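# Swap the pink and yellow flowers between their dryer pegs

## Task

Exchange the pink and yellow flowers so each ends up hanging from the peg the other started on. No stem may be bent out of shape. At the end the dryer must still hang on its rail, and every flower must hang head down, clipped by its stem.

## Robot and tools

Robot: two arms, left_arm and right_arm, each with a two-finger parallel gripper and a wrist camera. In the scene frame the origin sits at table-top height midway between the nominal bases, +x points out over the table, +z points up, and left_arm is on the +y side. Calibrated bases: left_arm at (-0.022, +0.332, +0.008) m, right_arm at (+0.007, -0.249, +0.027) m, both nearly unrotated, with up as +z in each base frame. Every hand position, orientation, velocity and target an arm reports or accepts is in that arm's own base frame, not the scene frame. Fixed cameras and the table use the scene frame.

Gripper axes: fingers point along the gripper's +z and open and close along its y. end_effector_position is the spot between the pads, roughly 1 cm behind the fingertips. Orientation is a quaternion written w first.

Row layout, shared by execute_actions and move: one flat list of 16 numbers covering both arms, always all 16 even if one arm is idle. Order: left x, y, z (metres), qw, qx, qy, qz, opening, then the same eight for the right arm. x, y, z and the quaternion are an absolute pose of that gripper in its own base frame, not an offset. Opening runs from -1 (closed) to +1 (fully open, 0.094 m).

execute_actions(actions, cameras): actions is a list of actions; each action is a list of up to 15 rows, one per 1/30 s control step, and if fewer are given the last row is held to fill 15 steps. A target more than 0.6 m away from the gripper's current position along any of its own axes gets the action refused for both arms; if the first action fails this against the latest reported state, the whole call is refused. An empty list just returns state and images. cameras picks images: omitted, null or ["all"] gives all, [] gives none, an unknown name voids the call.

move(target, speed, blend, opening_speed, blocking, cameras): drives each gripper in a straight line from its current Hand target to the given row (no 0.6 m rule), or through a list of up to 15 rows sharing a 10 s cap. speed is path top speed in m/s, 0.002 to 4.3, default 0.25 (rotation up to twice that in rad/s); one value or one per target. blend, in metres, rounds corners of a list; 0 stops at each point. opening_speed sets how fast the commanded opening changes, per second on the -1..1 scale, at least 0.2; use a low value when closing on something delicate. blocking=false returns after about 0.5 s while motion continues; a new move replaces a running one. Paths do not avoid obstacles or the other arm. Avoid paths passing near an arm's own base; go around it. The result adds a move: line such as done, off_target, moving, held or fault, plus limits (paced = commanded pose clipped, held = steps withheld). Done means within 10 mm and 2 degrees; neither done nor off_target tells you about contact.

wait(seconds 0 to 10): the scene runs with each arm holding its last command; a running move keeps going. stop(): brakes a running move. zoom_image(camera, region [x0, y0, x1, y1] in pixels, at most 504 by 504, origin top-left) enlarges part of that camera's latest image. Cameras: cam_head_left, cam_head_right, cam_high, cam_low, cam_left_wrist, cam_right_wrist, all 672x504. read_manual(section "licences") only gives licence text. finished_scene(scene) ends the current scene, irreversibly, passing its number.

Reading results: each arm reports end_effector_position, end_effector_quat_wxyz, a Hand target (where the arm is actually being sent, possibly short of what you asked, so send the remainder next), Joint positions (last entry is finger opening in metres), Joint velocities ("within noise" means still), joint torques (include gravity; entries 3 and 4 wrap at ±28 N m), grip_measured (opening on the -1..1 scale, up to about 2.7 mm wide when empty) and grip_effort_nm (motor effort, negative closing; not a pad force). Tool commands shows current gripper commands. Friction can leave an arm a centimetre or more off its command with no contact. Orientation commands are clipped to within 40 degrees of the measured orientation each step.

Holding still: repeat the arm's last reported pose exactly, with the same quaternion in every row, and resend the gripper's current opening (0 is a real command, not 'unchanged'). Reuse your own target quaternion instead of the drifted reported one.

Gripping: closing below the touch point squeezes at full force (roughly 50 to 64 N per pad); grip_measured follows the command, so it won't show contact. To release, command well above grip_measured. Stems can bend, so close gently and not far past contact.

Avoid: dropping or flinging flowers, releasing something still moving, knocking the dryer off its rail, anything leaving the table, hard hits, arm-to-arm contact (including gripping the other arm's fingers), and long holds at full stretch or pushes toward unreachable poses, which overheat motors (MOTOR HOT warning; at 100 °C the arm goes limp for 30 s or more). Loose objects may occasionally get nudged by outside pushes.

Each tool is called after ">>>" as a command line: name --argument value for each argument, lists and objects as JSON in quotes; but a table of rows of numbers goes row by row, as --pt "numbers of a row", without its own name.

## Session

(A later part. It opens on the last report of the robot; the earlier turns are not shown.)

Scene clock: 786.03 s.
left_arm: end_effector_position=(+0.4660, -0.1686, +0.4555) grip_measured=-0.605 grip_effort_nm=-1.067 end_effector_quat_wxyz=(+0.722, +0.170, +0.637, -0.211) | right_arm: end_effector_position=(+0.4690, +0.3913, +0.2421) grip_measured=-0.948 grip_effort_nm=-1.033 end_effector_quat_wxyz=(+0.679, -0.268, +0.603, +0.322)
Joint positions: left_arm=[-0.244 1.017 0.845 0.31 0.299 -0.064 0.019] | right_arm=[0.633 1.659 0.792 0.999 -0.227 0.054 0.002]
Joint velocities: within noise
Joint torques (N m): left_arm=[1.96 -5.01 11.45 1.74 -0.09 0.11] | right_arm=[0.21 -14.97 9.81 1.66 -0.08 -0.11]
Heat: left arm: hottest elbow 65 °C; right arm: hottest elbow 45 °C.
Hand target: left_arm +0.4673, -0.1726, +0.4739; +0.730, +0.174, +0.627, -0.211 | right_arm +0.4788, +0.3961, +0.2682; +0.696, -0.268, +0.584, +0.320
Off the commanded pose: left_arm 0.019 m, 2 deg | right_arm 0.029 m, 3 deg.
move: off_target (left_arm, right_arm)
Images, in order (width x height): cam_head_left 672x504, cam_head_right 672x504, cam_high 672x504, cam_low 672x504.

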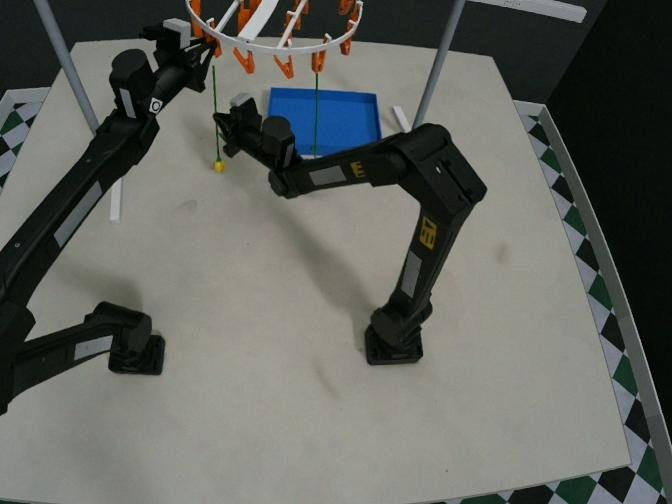

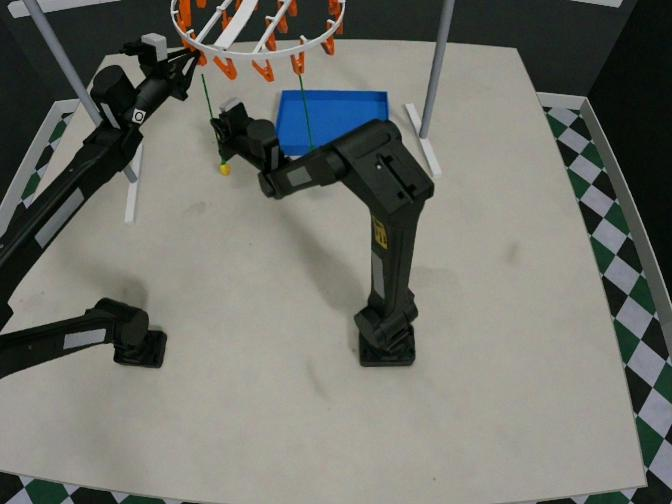

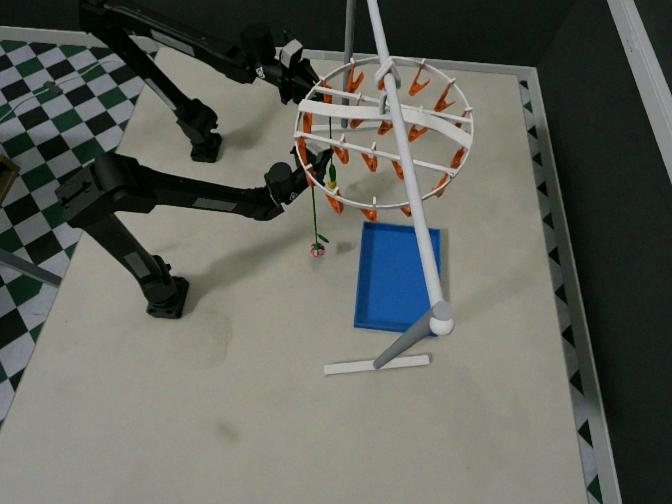

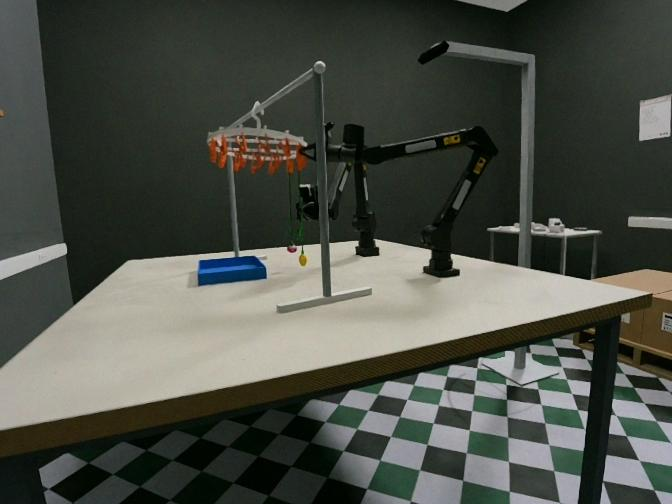

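>>> move --target '[0.468,-0.173,0.474,0.73,0.174,0.627,-0.2112,-0.8,0.473,0.387,0.284,0.6979,-0.2686,0.581,0.3201,-1]' --speed 0.05 --cameras '["cam_head_left","cam_head_right","cam_high","cam_low"]'

>>> zoom_image --camera "cam_head_left" --region '[190, 40, 250, 85]'

>>> zoom_image --camera "cam_head_right" --region '[175, 45, 235, 90]'

>>> zoom_image --camera "cam_low" --region '[285, 145, 325, 175]'

>>> zoom_image --camera "cam_high" --region '[295, 85, 355, 130]'

Scene clock: 792.07 s.
left_arm: end_effector_position=(+0.4660, -0.1686, +0.4555) grip_measured=-0.605 grip_effort_nm=-1.067 end_effector_quat_wxyz=(+0.722, +0.170, +0.637, -0.211) | right_arm: end_effector_position=(+0.4641, +0.3878, +0.2669) grip_measured=-0.948 grip_effort_nm=-1.038 end_effector_quat_wxyz=(+0.686, -0.269, +0.593, +0.326)
Joint positions: left_arm=[-0.244 1.017 0.845 0.31 0.299 -0.064 0.019] | right_arm=[0.63 1.605 0.792 0.971 -0.237 0.054 0.002]
Joint velocities: within noise
Joint torques (N m): left_arm=[1.96 -5.01 11.45 1.73 -0.09 0.11] | right_arm=[-0.26 -14.56 8.8 1.62 -0.06 -0.1]
Heat: left arm: hottest elbow 65 °C; right arm: hottest elbow 46 °C.
Hand target: left_arm +0.4673, -0.1726, +0.4739; +0.730, +0.174, +0.627, -0.211 | right_arm +0.4726, +0.3866, +0.2842; +0.698, -0.269, +0.581, +0.320
Off the commanded pose: left_arm 0.019 m, 2 deg | right_arm 0.019 m, 2 deg.
move: off_target (left_arm, right_arm)
Images, in order (width x height): cam_head_left 672x504, cam_head_right 672x504, cam_high 672x504, cam_low 672x504.

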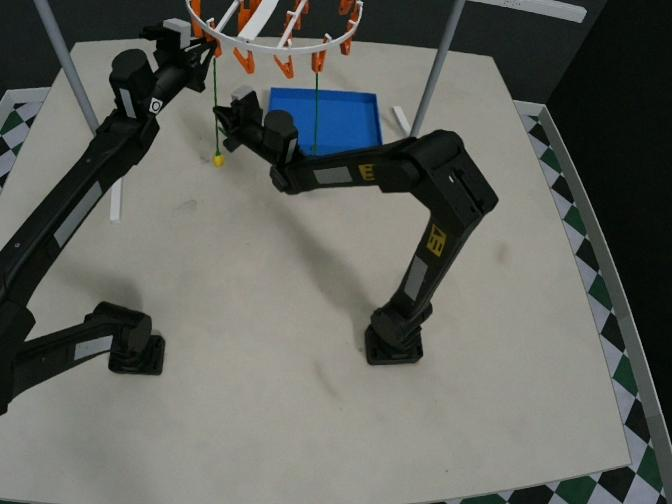

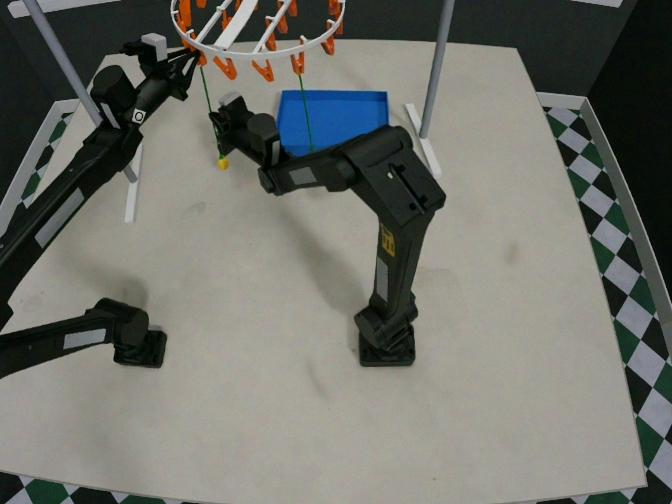

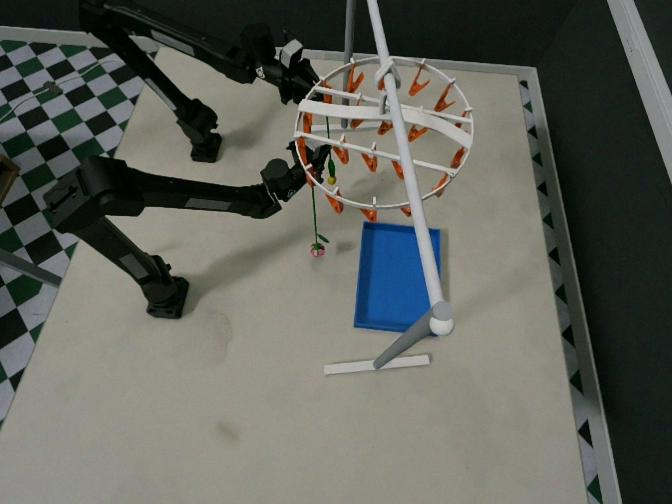

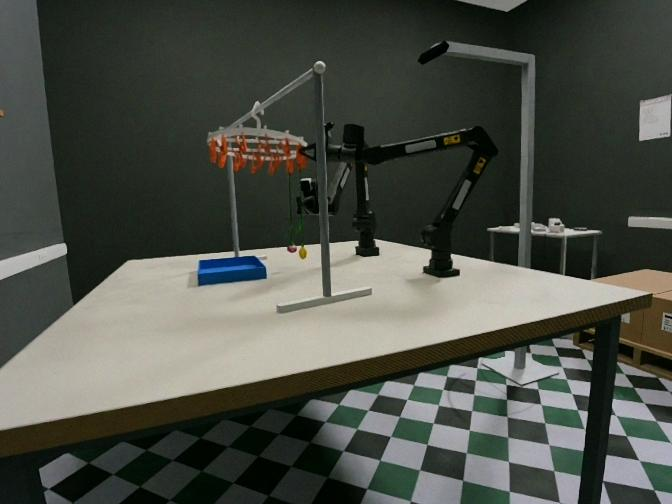

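Scaled by 8.400 from the camera's 672x504 image, which has a finer 960x720 frame.

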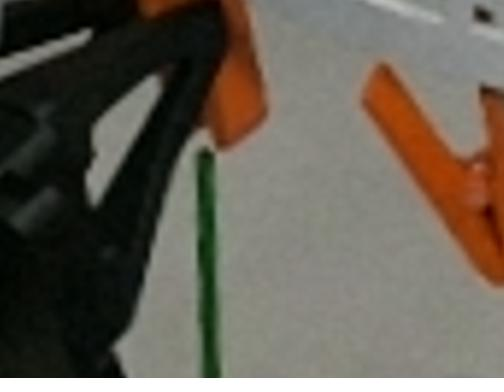

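Scaled by 8.400 from the camera's 672x504 image, which has a finer 960x720 frame.

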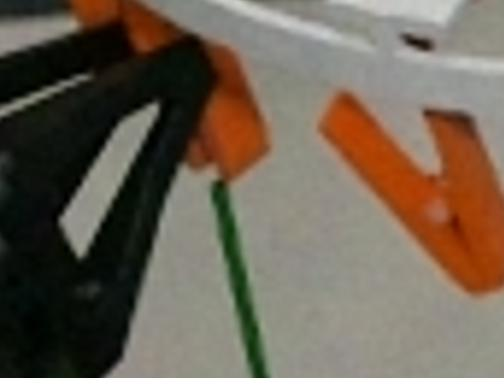

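Scaled by 12.600 from the camera's 672x504 image, which has a finer 960x720 frame.

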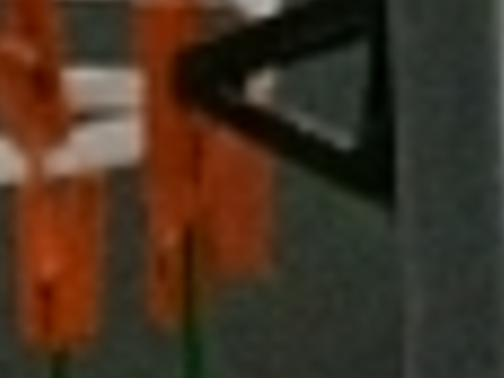

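Scaled by 8.400 from the camera's 672x504 image, which has a finer 960x720 frame.

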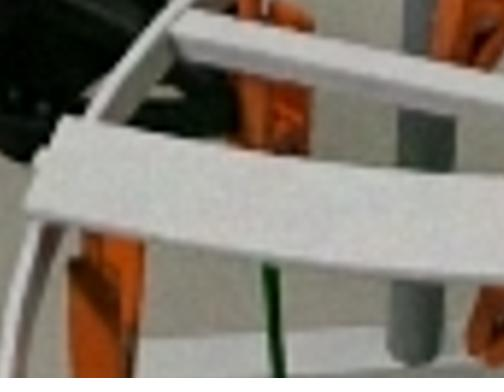

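>>> execute_actions --actions '[]' --cameras '["cam_left_wrist","cam_low","cam_head_right","cam_head_left"]'

>>> zoom_image --camera "cam_low" --region '[292, 150, 316, 174]'

>>> zoom_image --camera "cam_left_wrist" --region '[256, 384, 416, 504]'

>>> zoom_image --camera "cam_head_right" --region '[190, 52, 214, 76]'

>>> zoom_image --camera "cam_head_left" --region '[204, 44, 228, 68]'

Scene clock: 807.03 s.
left_arm: end_effector_position=(+0.4660, -0.1686, +0.4555) grip_measured=-0.605 grip_effort_nm=-1.067 end_effector_quat_wxyz=(+0.722, +0.170, +0.637, -0.211) | right_arm: end_effector_position=(+0.4642, +0.3878, +0.2667) grip_measured=-0.948 grip_effort_nm=-1.043 end_effector_quat_wxyz=(+0.686, -0.269, +0.593, +0.326)
Joint positions: left_arm=[-0.244 1.017 0.845 0.31 0.299 -0.064 0.019] | right_arm=[0.63 1.605 0.792 0.97 -0.237 0.054 0.002]
Joint velocities: within noise
Joint torques (N m): left_arm=[2.02 -5.01 11.47 1.73 -0.1 0.11] | right_arm=[-0.26 -14.45 8.81 1.66 -0.08 -0.1]
Heat: left arm: hottest elbow 65 °C; right arm: hottest elbow 46 °C.
Hand target: left_arm +0.4673, -0.1726, +0.4739; +0.730, +0.174, +0.627, -0.211 | right_arm +0.4725, +0.3866, +0.2842; +0.698, -0.269, +0.581, +0.320
Tool commands: left_gripper/opening=-0.8 right_gripper/opening=-1.0
Off the commanded pose: left_arm 0.019 m, 2 deg | right_arm 0.019 m, 2 deg.
camera_calibration:
cam_left_wrist: T_world_to_cam=[[-0.51558, -0.856785, 0.00988267, 0.0911705], [-0.26043, 0.145707, -0.954435, 0.619317], [0.816305, -0.494661, -0.298256, -0.237511], [0, 0, 0, 1]] pos_world=[0.402175, -0.129613, 0.519358]
Images, in order (width x height): cam_head_left 672x504, cam_head_right 672x504, cam_low 672x504, cam_left_wrist 672x504.

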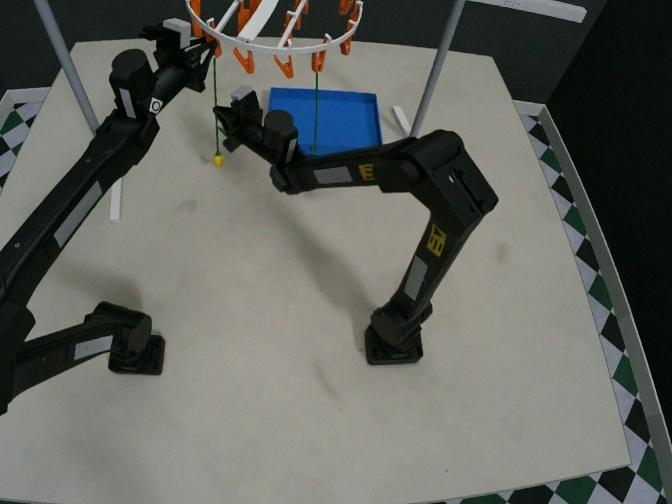

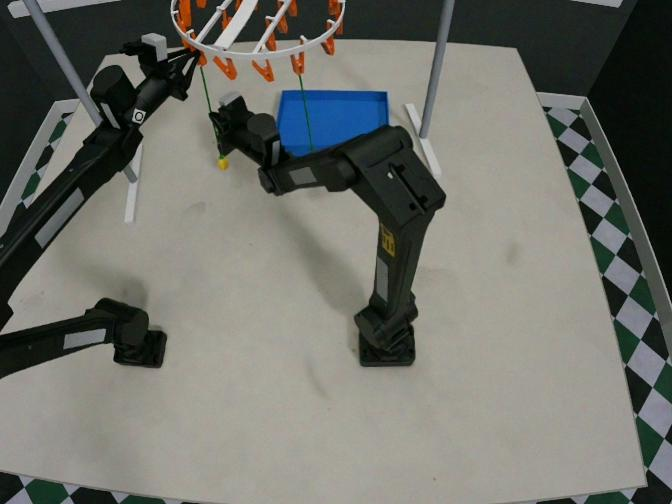

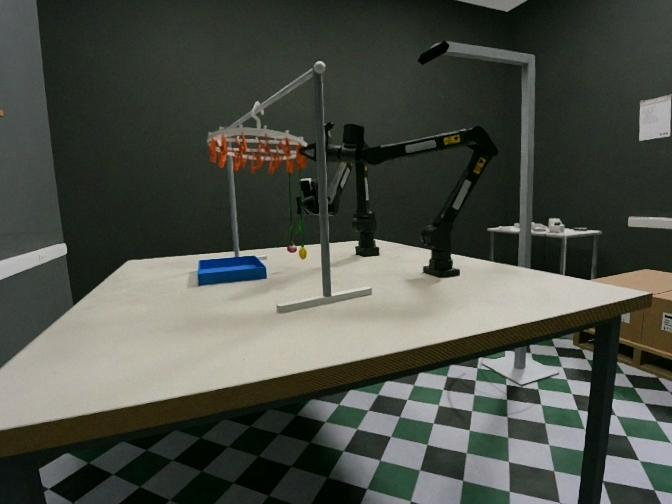

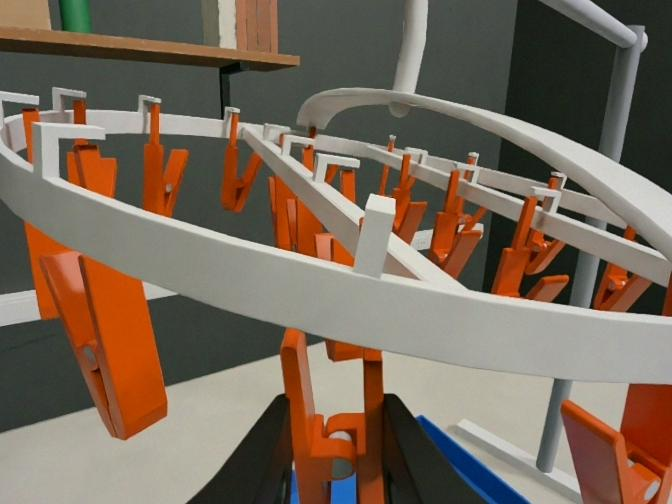

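Scaled by 21.000 from the camera's 672x504 image, which has a finer 960x720 frame.

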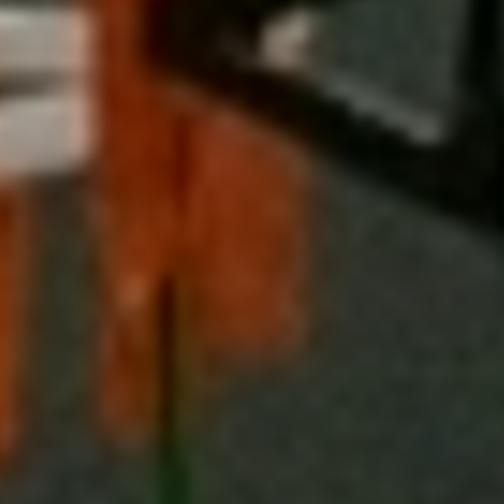

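Scaled by 3.150 from the camera's 672x504 image, which has a finer 960x720 frame.

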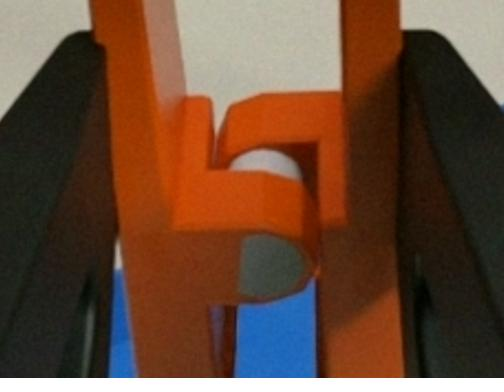

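Scaled by 21.000 from the camera's 672x504 image, which has a finer 960x720 frame.

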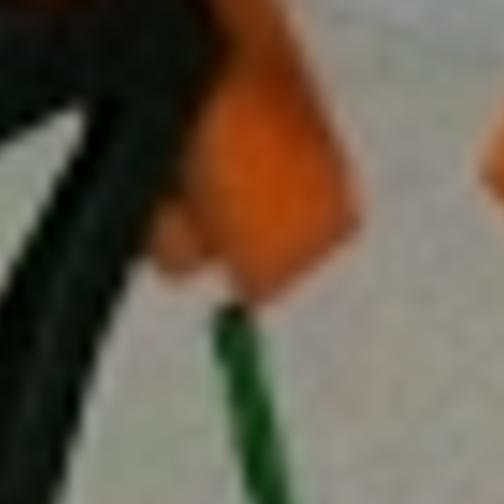

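Scaled by 21.000 from the camera's 672x504 image, which has a finer 960x720 frame.

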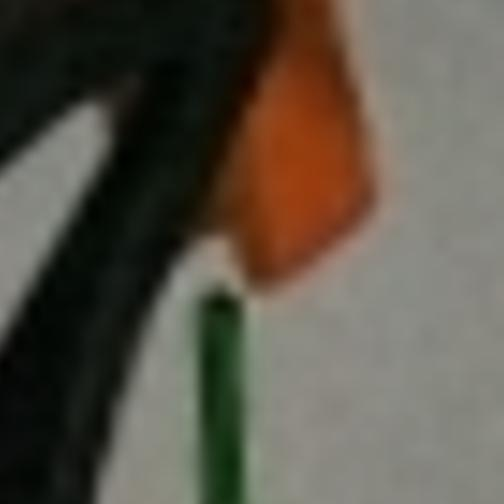

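>>> move --target '[0.468,-0.173,0.474,0.73,0.174,0.627,-0.2112,-0.8,0.468,0.377,0.281,0.6979,-0.2686,0.581,0.3201,-1]' --speed 0.05 --cameras '["cam_head_left","cam_head_right","cam_high","cam_low"]'

>>> zoom_image --camera "cam_low" --region '[292, 150, 316, 174]'

>>> zoom_image --camera "cam_head_right" --region '[190, 52, 214, 76]'

>>> zoom_image --camera "cam_head_left" --region '[204, 44, 228, 68]'

Scene clock: 838.90 s.
left_arm: end_effector_position=(+0.4660, -0.1686, +0.4555) grip_measured=-0.605 grip_effort_nm=-1.067 end_effector_quat_wxyz=(+0.722, +0.170, +0.637, -0.211) | right_arm: end_effector_position=(+0.4660, +0.3828, +0.2725) grip_measured=-0.948 grip_effort_nm=-1.038 end_effector_quat_wxyz=(+0.689, -0.269, +0.589, +0.326)
Joint positions: left_arm=[-0.244 1.017 0.845 0.31 0.299 -0.064 0.019] | right_arm=[0.618 1.595 0.792 0.97 -0.248 0.054 0.002]
Joint velocities: within noise
Joint torques (N m): left_arm=[1.96 -5.01 11.44 1.73 -0.09 0.11] | right_arm=[-0.67 -14.62 6.78 2.26 -0.06 -0.07]
Heat: left arm: hottest elbow 66 °C; right arm: hottest elbow 47 °C.
Hand target: left_arm +0.4673, -0.1726, +0.4739; +0.730, +0.174, +0.627, -0.211 | right_arm +0.4680, +0.3771, +0.2810; +0.698, -0.269, +0.581, +0.320
Off the commanded pose: left_arm 0.019 m, 2 deg | right_arm 0.010 m, 2 deg.
move: off_target (left_arm)
Images, in order (width x height): cam_head_left 672x504, cam_head_right 672x504, cam_high 672x504, cam_low 672x504.

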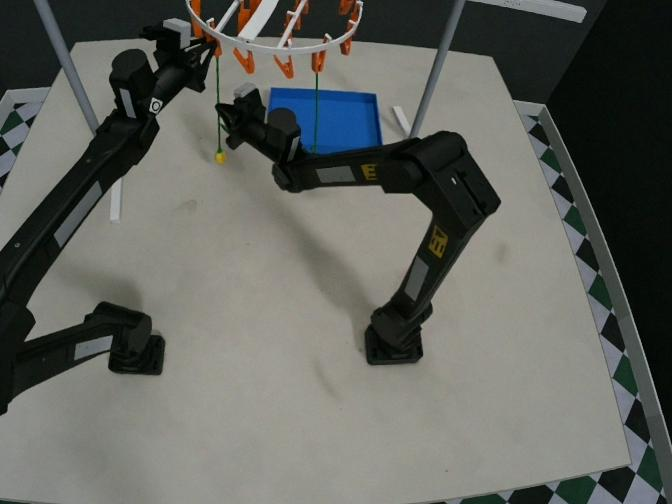

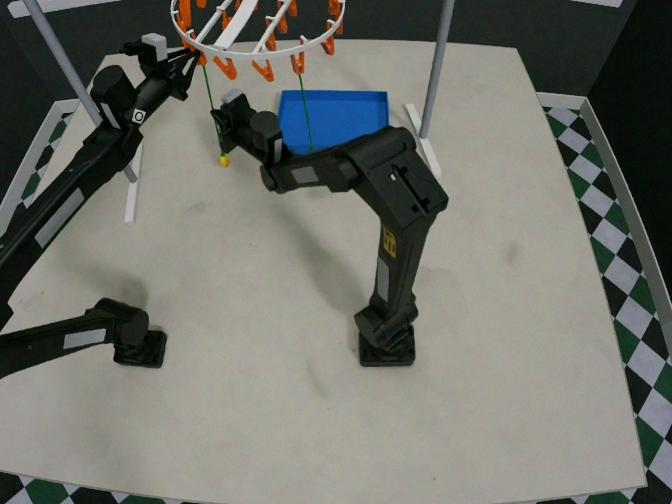

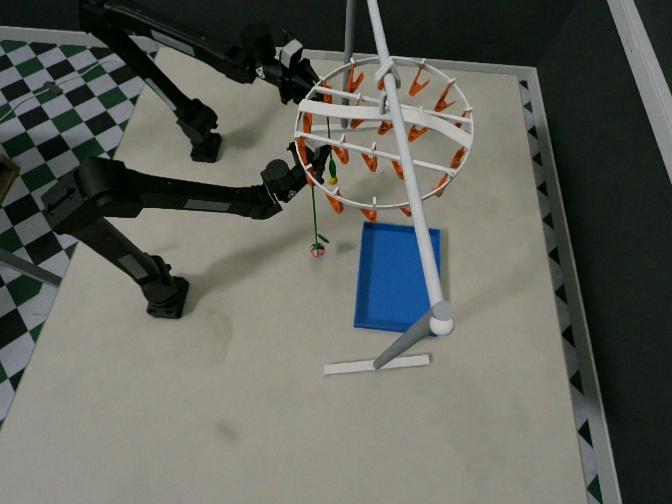

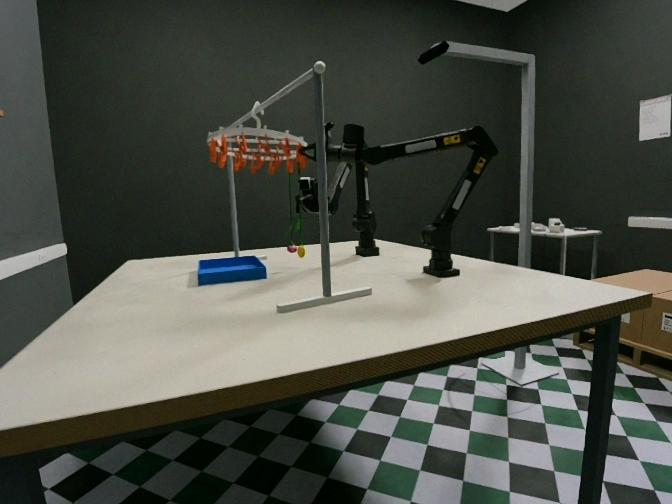

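Scaled by 21.000 from the camera's 672x504 image, which has a finer 960x720 frame.

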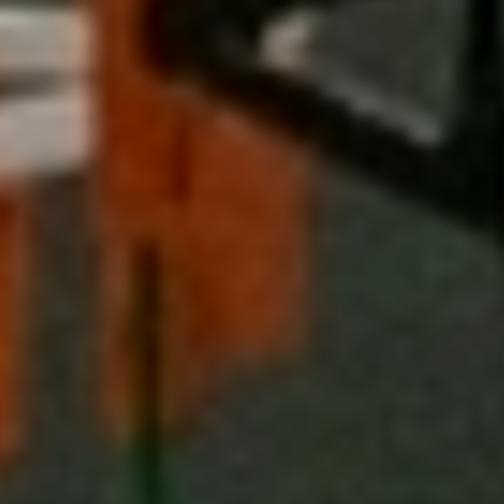

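Scaled by 21.000 from the camera's 672x504 image, which has a finer 960x720 frame.

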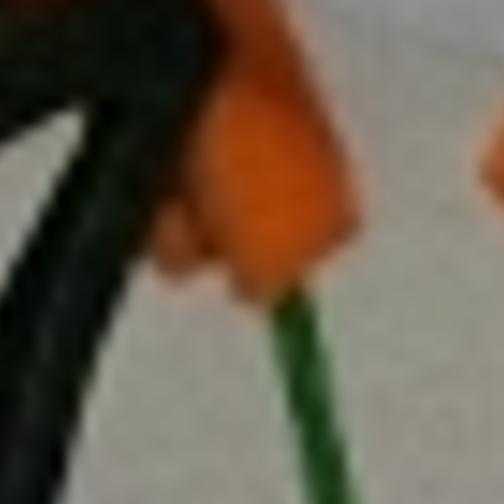

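Scaled by 21.000 from the camera's 672x504 image, which has a finer 960x720 frame.

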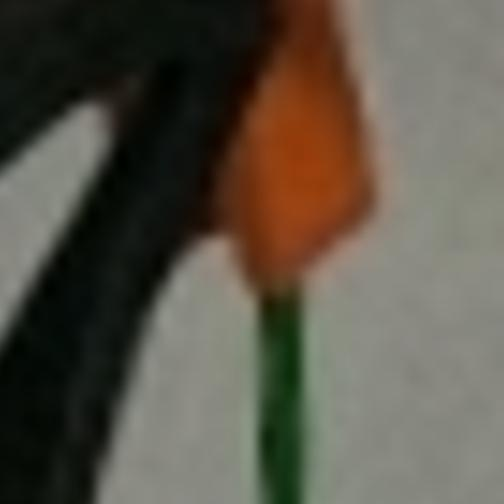

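>>> move --target '[0.468,-0.173,0.474,0.73,0.174,0.627,-0.2112,-0.8,0.470,0.378,0.300,0.6979,-0.2686,0.581,0.3201,-1]' --speed 0.04 --cameras '["cam_head_left","cam_head_right","cam_low"]'

>>> zoom_image --camera "cam_low" --region '[292, 150, 316, 174]'

>>> zoom_image --camera "cam_head_right" --region '[190, 52, 214, 76]'

>>> zoom_image --camera "cam_head_left" --region '[204, 44, 228, 68]'

Scene clock: 846.87 s.
left_arm: end_effector_position=(+0.4660, -0.1686, +0.4555) grip_measured=-0.605 grip_effort_nm=-1.062 end_effector_quat_wxyz=(+0.722, +0.170, +0.637, -0.211) | right_arm: end_effector_position=(+0.4631, +0.3803, +0.2837) grip_measured=-0.948 grip_effort_nm=-1.033 end_effector_quat_wxyz=(+0.687, -0.270, +0.591, +0.325)
Joint positions: left_arm=[-0.244 1.017 0.845 0.31 0.299 -0.064 0.019] | right_arm=[0.618 1.558 0.792 0.926 -0.249 0.054 0.002]
Joint velocities: within noise
Joint torques (N m): left_arm=[1.96 -5.01 11.44 1.74 -0.09 0.11] | right_arm=[-0.32 -14.1 8.65 1.62 -0.07 -0.08]
Heat: left arm: hottest elbow 66 °C; right arm: hottest elbow 46 °C.
Hand target: left_arm +0.4673, -0.1726, +0.4739; +0.730, +0.174, +0.627, -0.211 | right_arm +0.4696, +0.3778, +0.3001; +0.698, -0.269, +0.581, +0.320
Off the commanded pose: left_arm 0.019 m, 2 deg | right_arm 0.018 m, 2 deg.
move: off_target (left_arm, right_arm)
Images, in order (width x height): cam_head_left 672x504, cam_head_right 672x504, cam_low 672x504.

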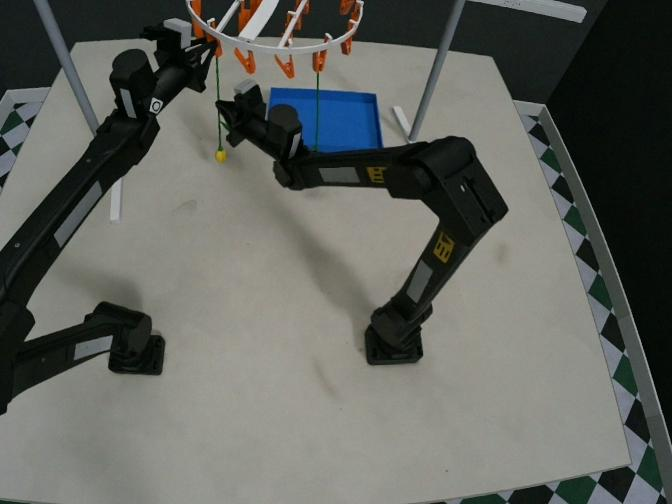

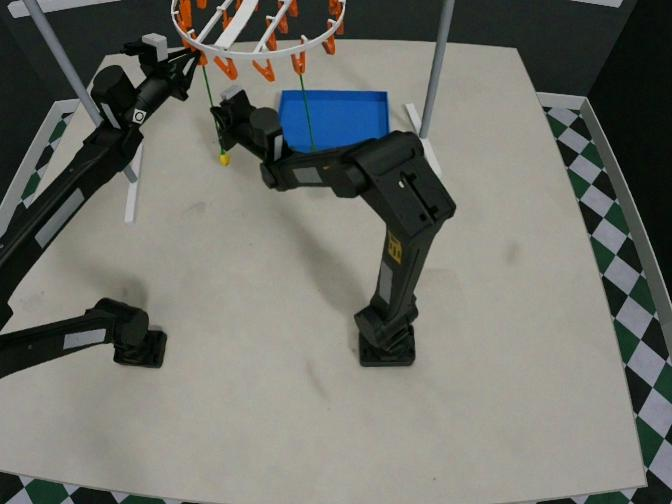

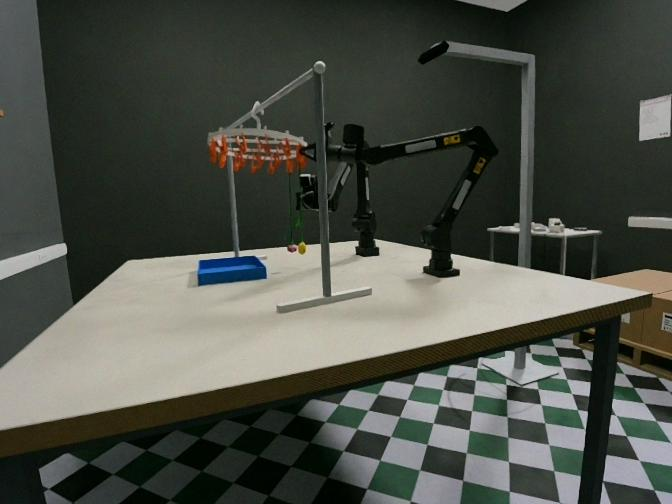

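Scaled by 21.000 from the camera's 672x504 image, which has a finer 960x720 frame.

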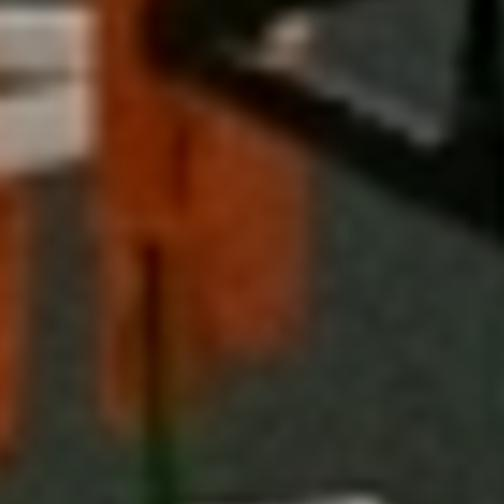

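Scaled by 21.000 from the camera's 672x504 image, which has a finer 960x720 frame.

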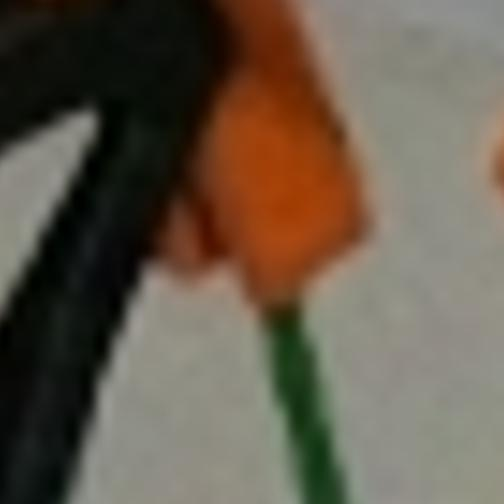

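Scaled by 21.000 from the camera's 672x504 image, which has a finer 960x720 frame.

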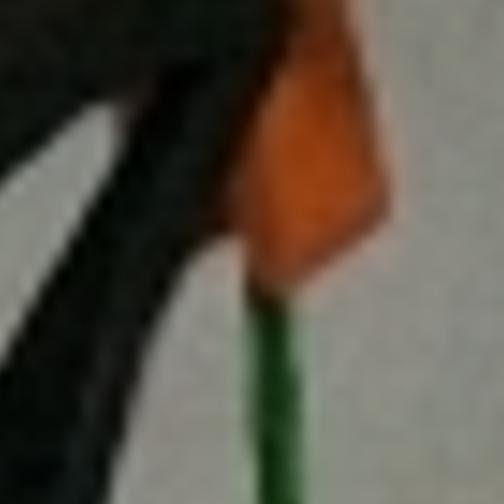

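>>> move --target '[0.468,-0.173,0.474,0.73,0.174,0.627,-0.2112,-0.8,0.470,0.378,0.309,0.6979,-0.2686,0.581,0.3201,-1]' --speed 0.04 --cameras '["cam_head_left","cam_head_right","cam_low"]'

>>> zoom_image --camera "cam_head_right" --region '[180, 40, 240, 100]'

>>> zoom_image --camera "cam_low" --region '[280, 135, 340, 195]'

Scene clock: 862.90 s.
left_arm: end_effector_position=(+0.4660, -0.1686, +0.4555) grip_measured=-0.605 grip_effort_nm=-1.062 end_effector_quat_wxyz=(+0.722, +0.170, +0.637, -0.211) | right_arm: end_effector_position=(+0.4616, +0.3792, +0.2879) grip_measured=-0.948 grip_effort_nm=-1.028 end_effector_quat_wxyz=(+0.684, -0.270, +0.595, +0.325)
Joint positions: left_arm=[-0.244 1.017 0.845 0.31 0.299 -0.064 0.019] | right_arm=[0.618 1.539 0.792 0.899 -0.249 0.054 0.002]
Joint velocities: within noise
Joint torques (N m): left_arm=[1.96 -5.01 11.45 1.73 -0.1 0.11] | right_arm=[-0.21 -14.04 9.37 1.68 -0.07 -0.06]
Heat: left arm: hottest elbow 66 °C; right arm: hottest elbow 47 °C.
Hand target: left_arm +0.4673, -0.1726, +0.4739; +0.730, +0.174, +0.627, -0.211 | right_arm +0.4693, +0.3776, +0.3090; +0.698, -0.269, +0.581, +0.320
Off the commanded pose: left_arm 0.019 m, 2 deg | right_arm 0.023 m, 2 deg.
move: off_target (left_arm, right_arm)
Images, in order (width x height): cam_head_left 672x504, cam_head_right 672x504, cam_low 672x504.

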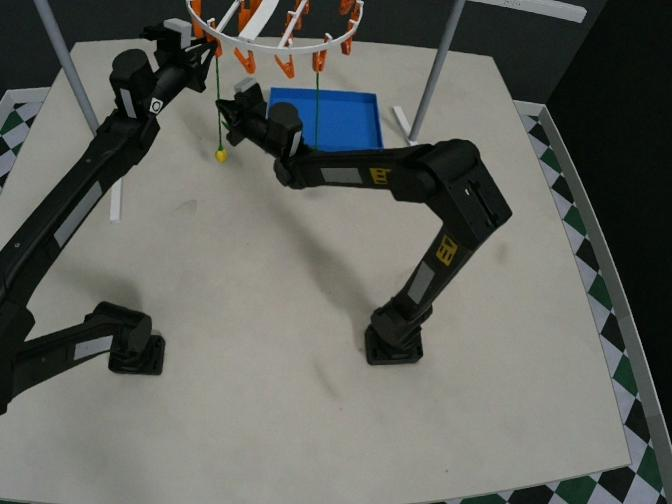

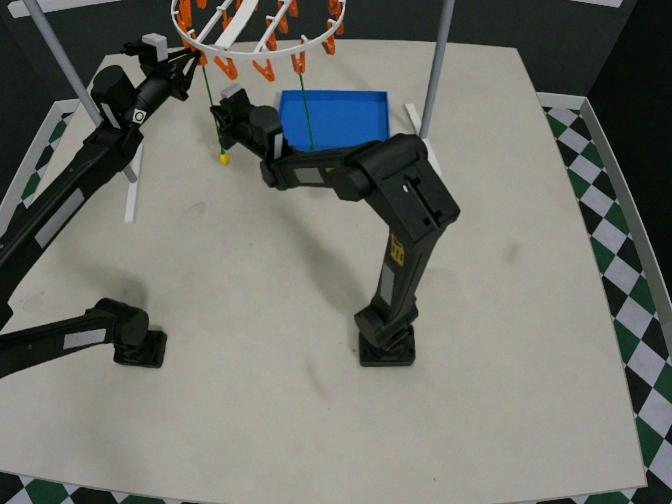

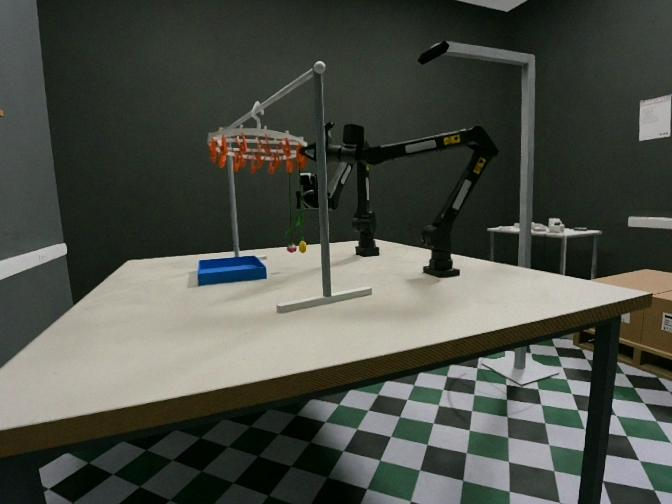

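Scaled by 8.400 from the camera's 672x504 image, which has a finer 960x720 frame.

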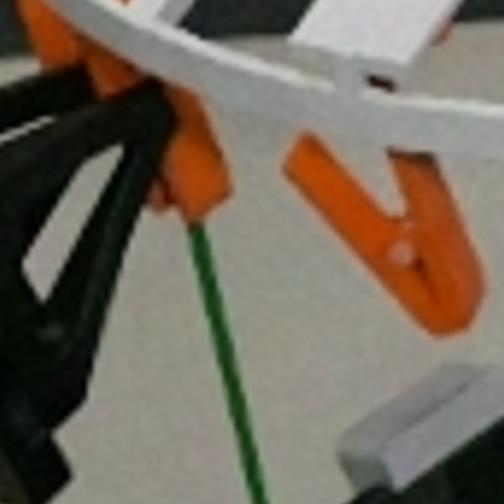

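Scaled by 8.400 from the camera's 672x504 image, which has a finer 960x720 frame.

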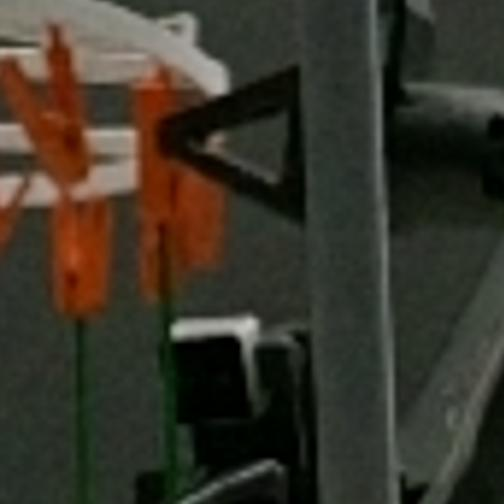

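>>> move --target '[0.468,-0.173,0.474,0.73,0.174,0.627,-0.2112,-0.8,0.470,0.378,0.318,0.6979,-0.2686,0.581,0.3201,-1]' --speed 0.04 --cameras '["cam_head_left","cam_head_right","cam_low"]'

>>> zoom_image --camera "cam_low" --region '[290, 145, 320, 175]'

>>> zoom_image --camera "cam_head_left" --region '[200, 35, 240, 75]'

>>> zoom_image --camera "cam_head_right" --region '[190, 40, 230, 80]'

Scene clock: 867.77 s.
left_arm: end_effector_position=(+0.4660, -0.1686, +0.4555) grip_measured=-0.605 grip_effort_nm=-1.062 end_effector_quat_wxyz=(+0.722, +0.170, +0.637, -0.211) | right_arm: end_effector_position=(+0.4600, +0.3781, +0.2919) grip_measured=-0.948 grip_effort_nm=-1.038 end_effector_quat_wxyz=(+0.681, -0.271, +0.598, +0.324)
Joint positions: left_arm=[-0.244 1.017 0.845 0.31 0.299 -0.064 0.019] | right_arm=[0.618 1.521 0.792 0.871 -0.249 0.054 0.002]
Joint velocities: within noise
Joint torques (N m): left_arm=[1.96 -4.95 11.45 1.74 -0.09 0.11] | right_arm=[-0.21 -13.86 10.11 1.7 -0.07 -0.06]
Heat: left arm: hottest elbow 66 °C; right arm: hottest elbow 47 °C.
Hand target: left_arm +0.4673, -0.1726, +0.4739; +0.730, +0.174, +0.627, -0.211 | right_arm +0.4690, +0.3774, +0.3180; +0.698, -0.269, +0.581, +0.320
Off the commanded pose: left_arm 0.019 m, 2 deg | right_arm 0.028 m, 3 deg.
move: off_target (left_arm, right_arm)
Images, in order (width x height): cam_head_left 672x504, cam_head_right 672x504, cam_low 672x504.

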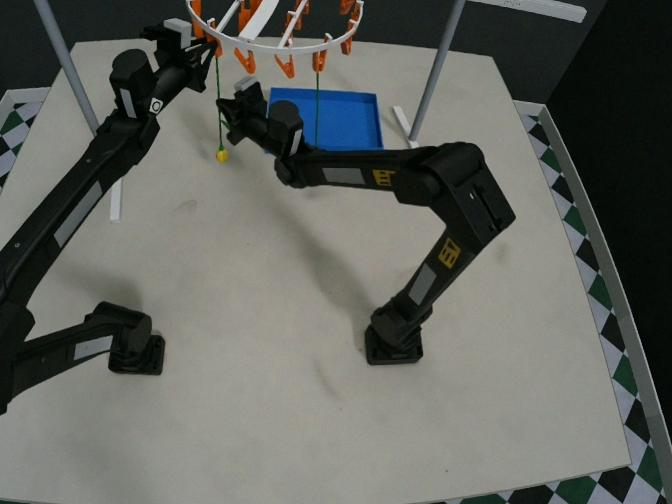

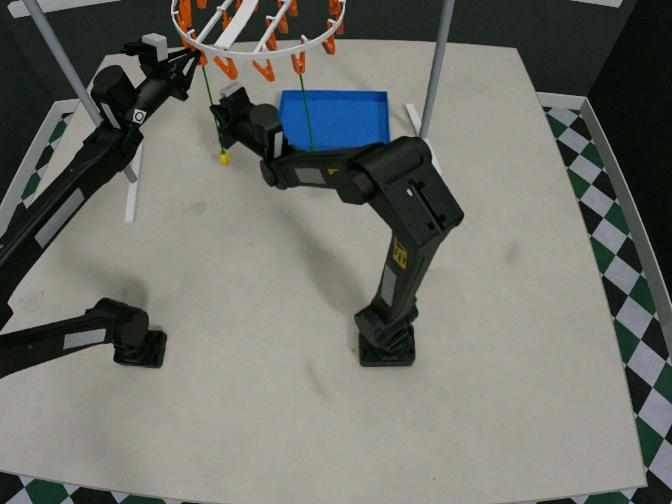

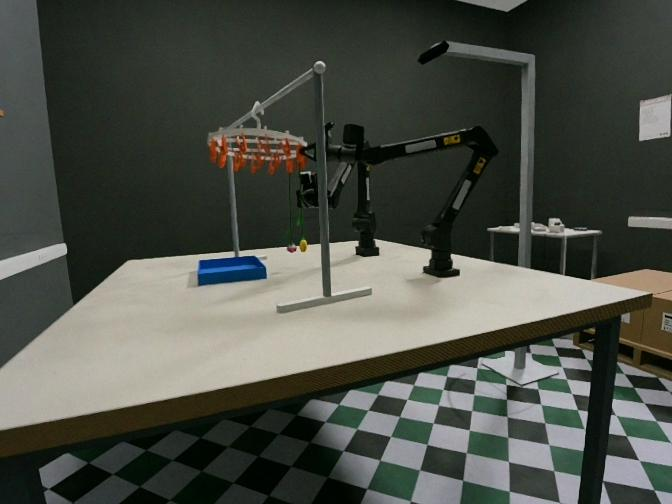

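Scaled by 16.800 from the camera's 672x504 image, which has a finer 960x720 frame.

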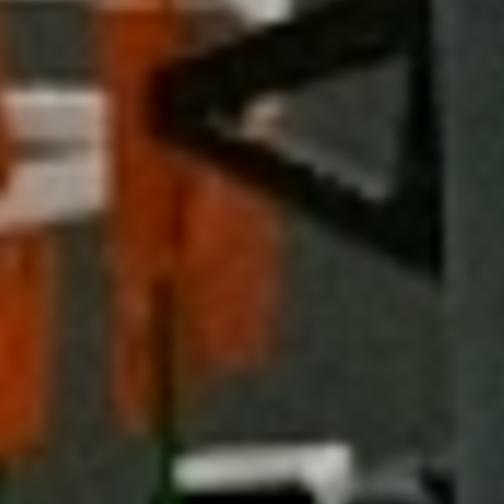

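Scaled by 12.600 from the camera's 672x504 image, which has a finer 960x720 frame.

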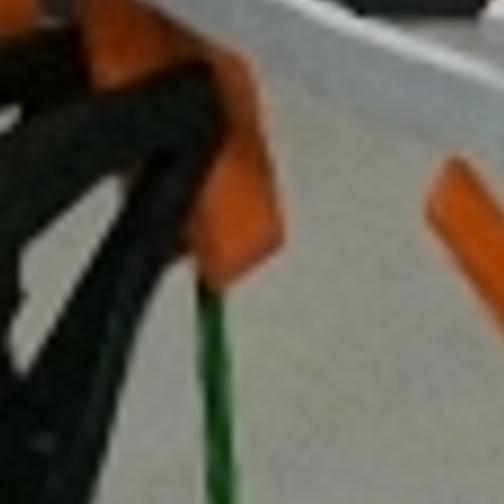

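Scaled by 12.600 from the camera's 672x504 image, which has a finer 960x720 frame.

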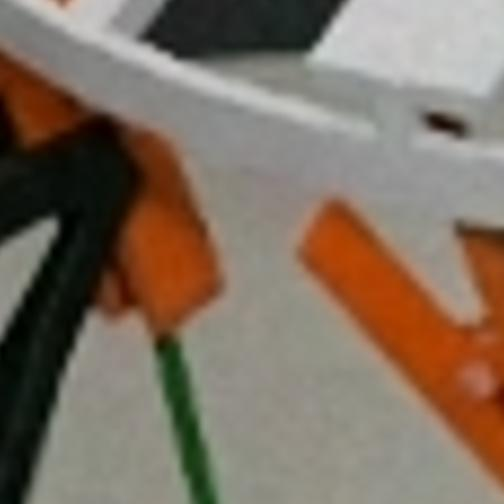

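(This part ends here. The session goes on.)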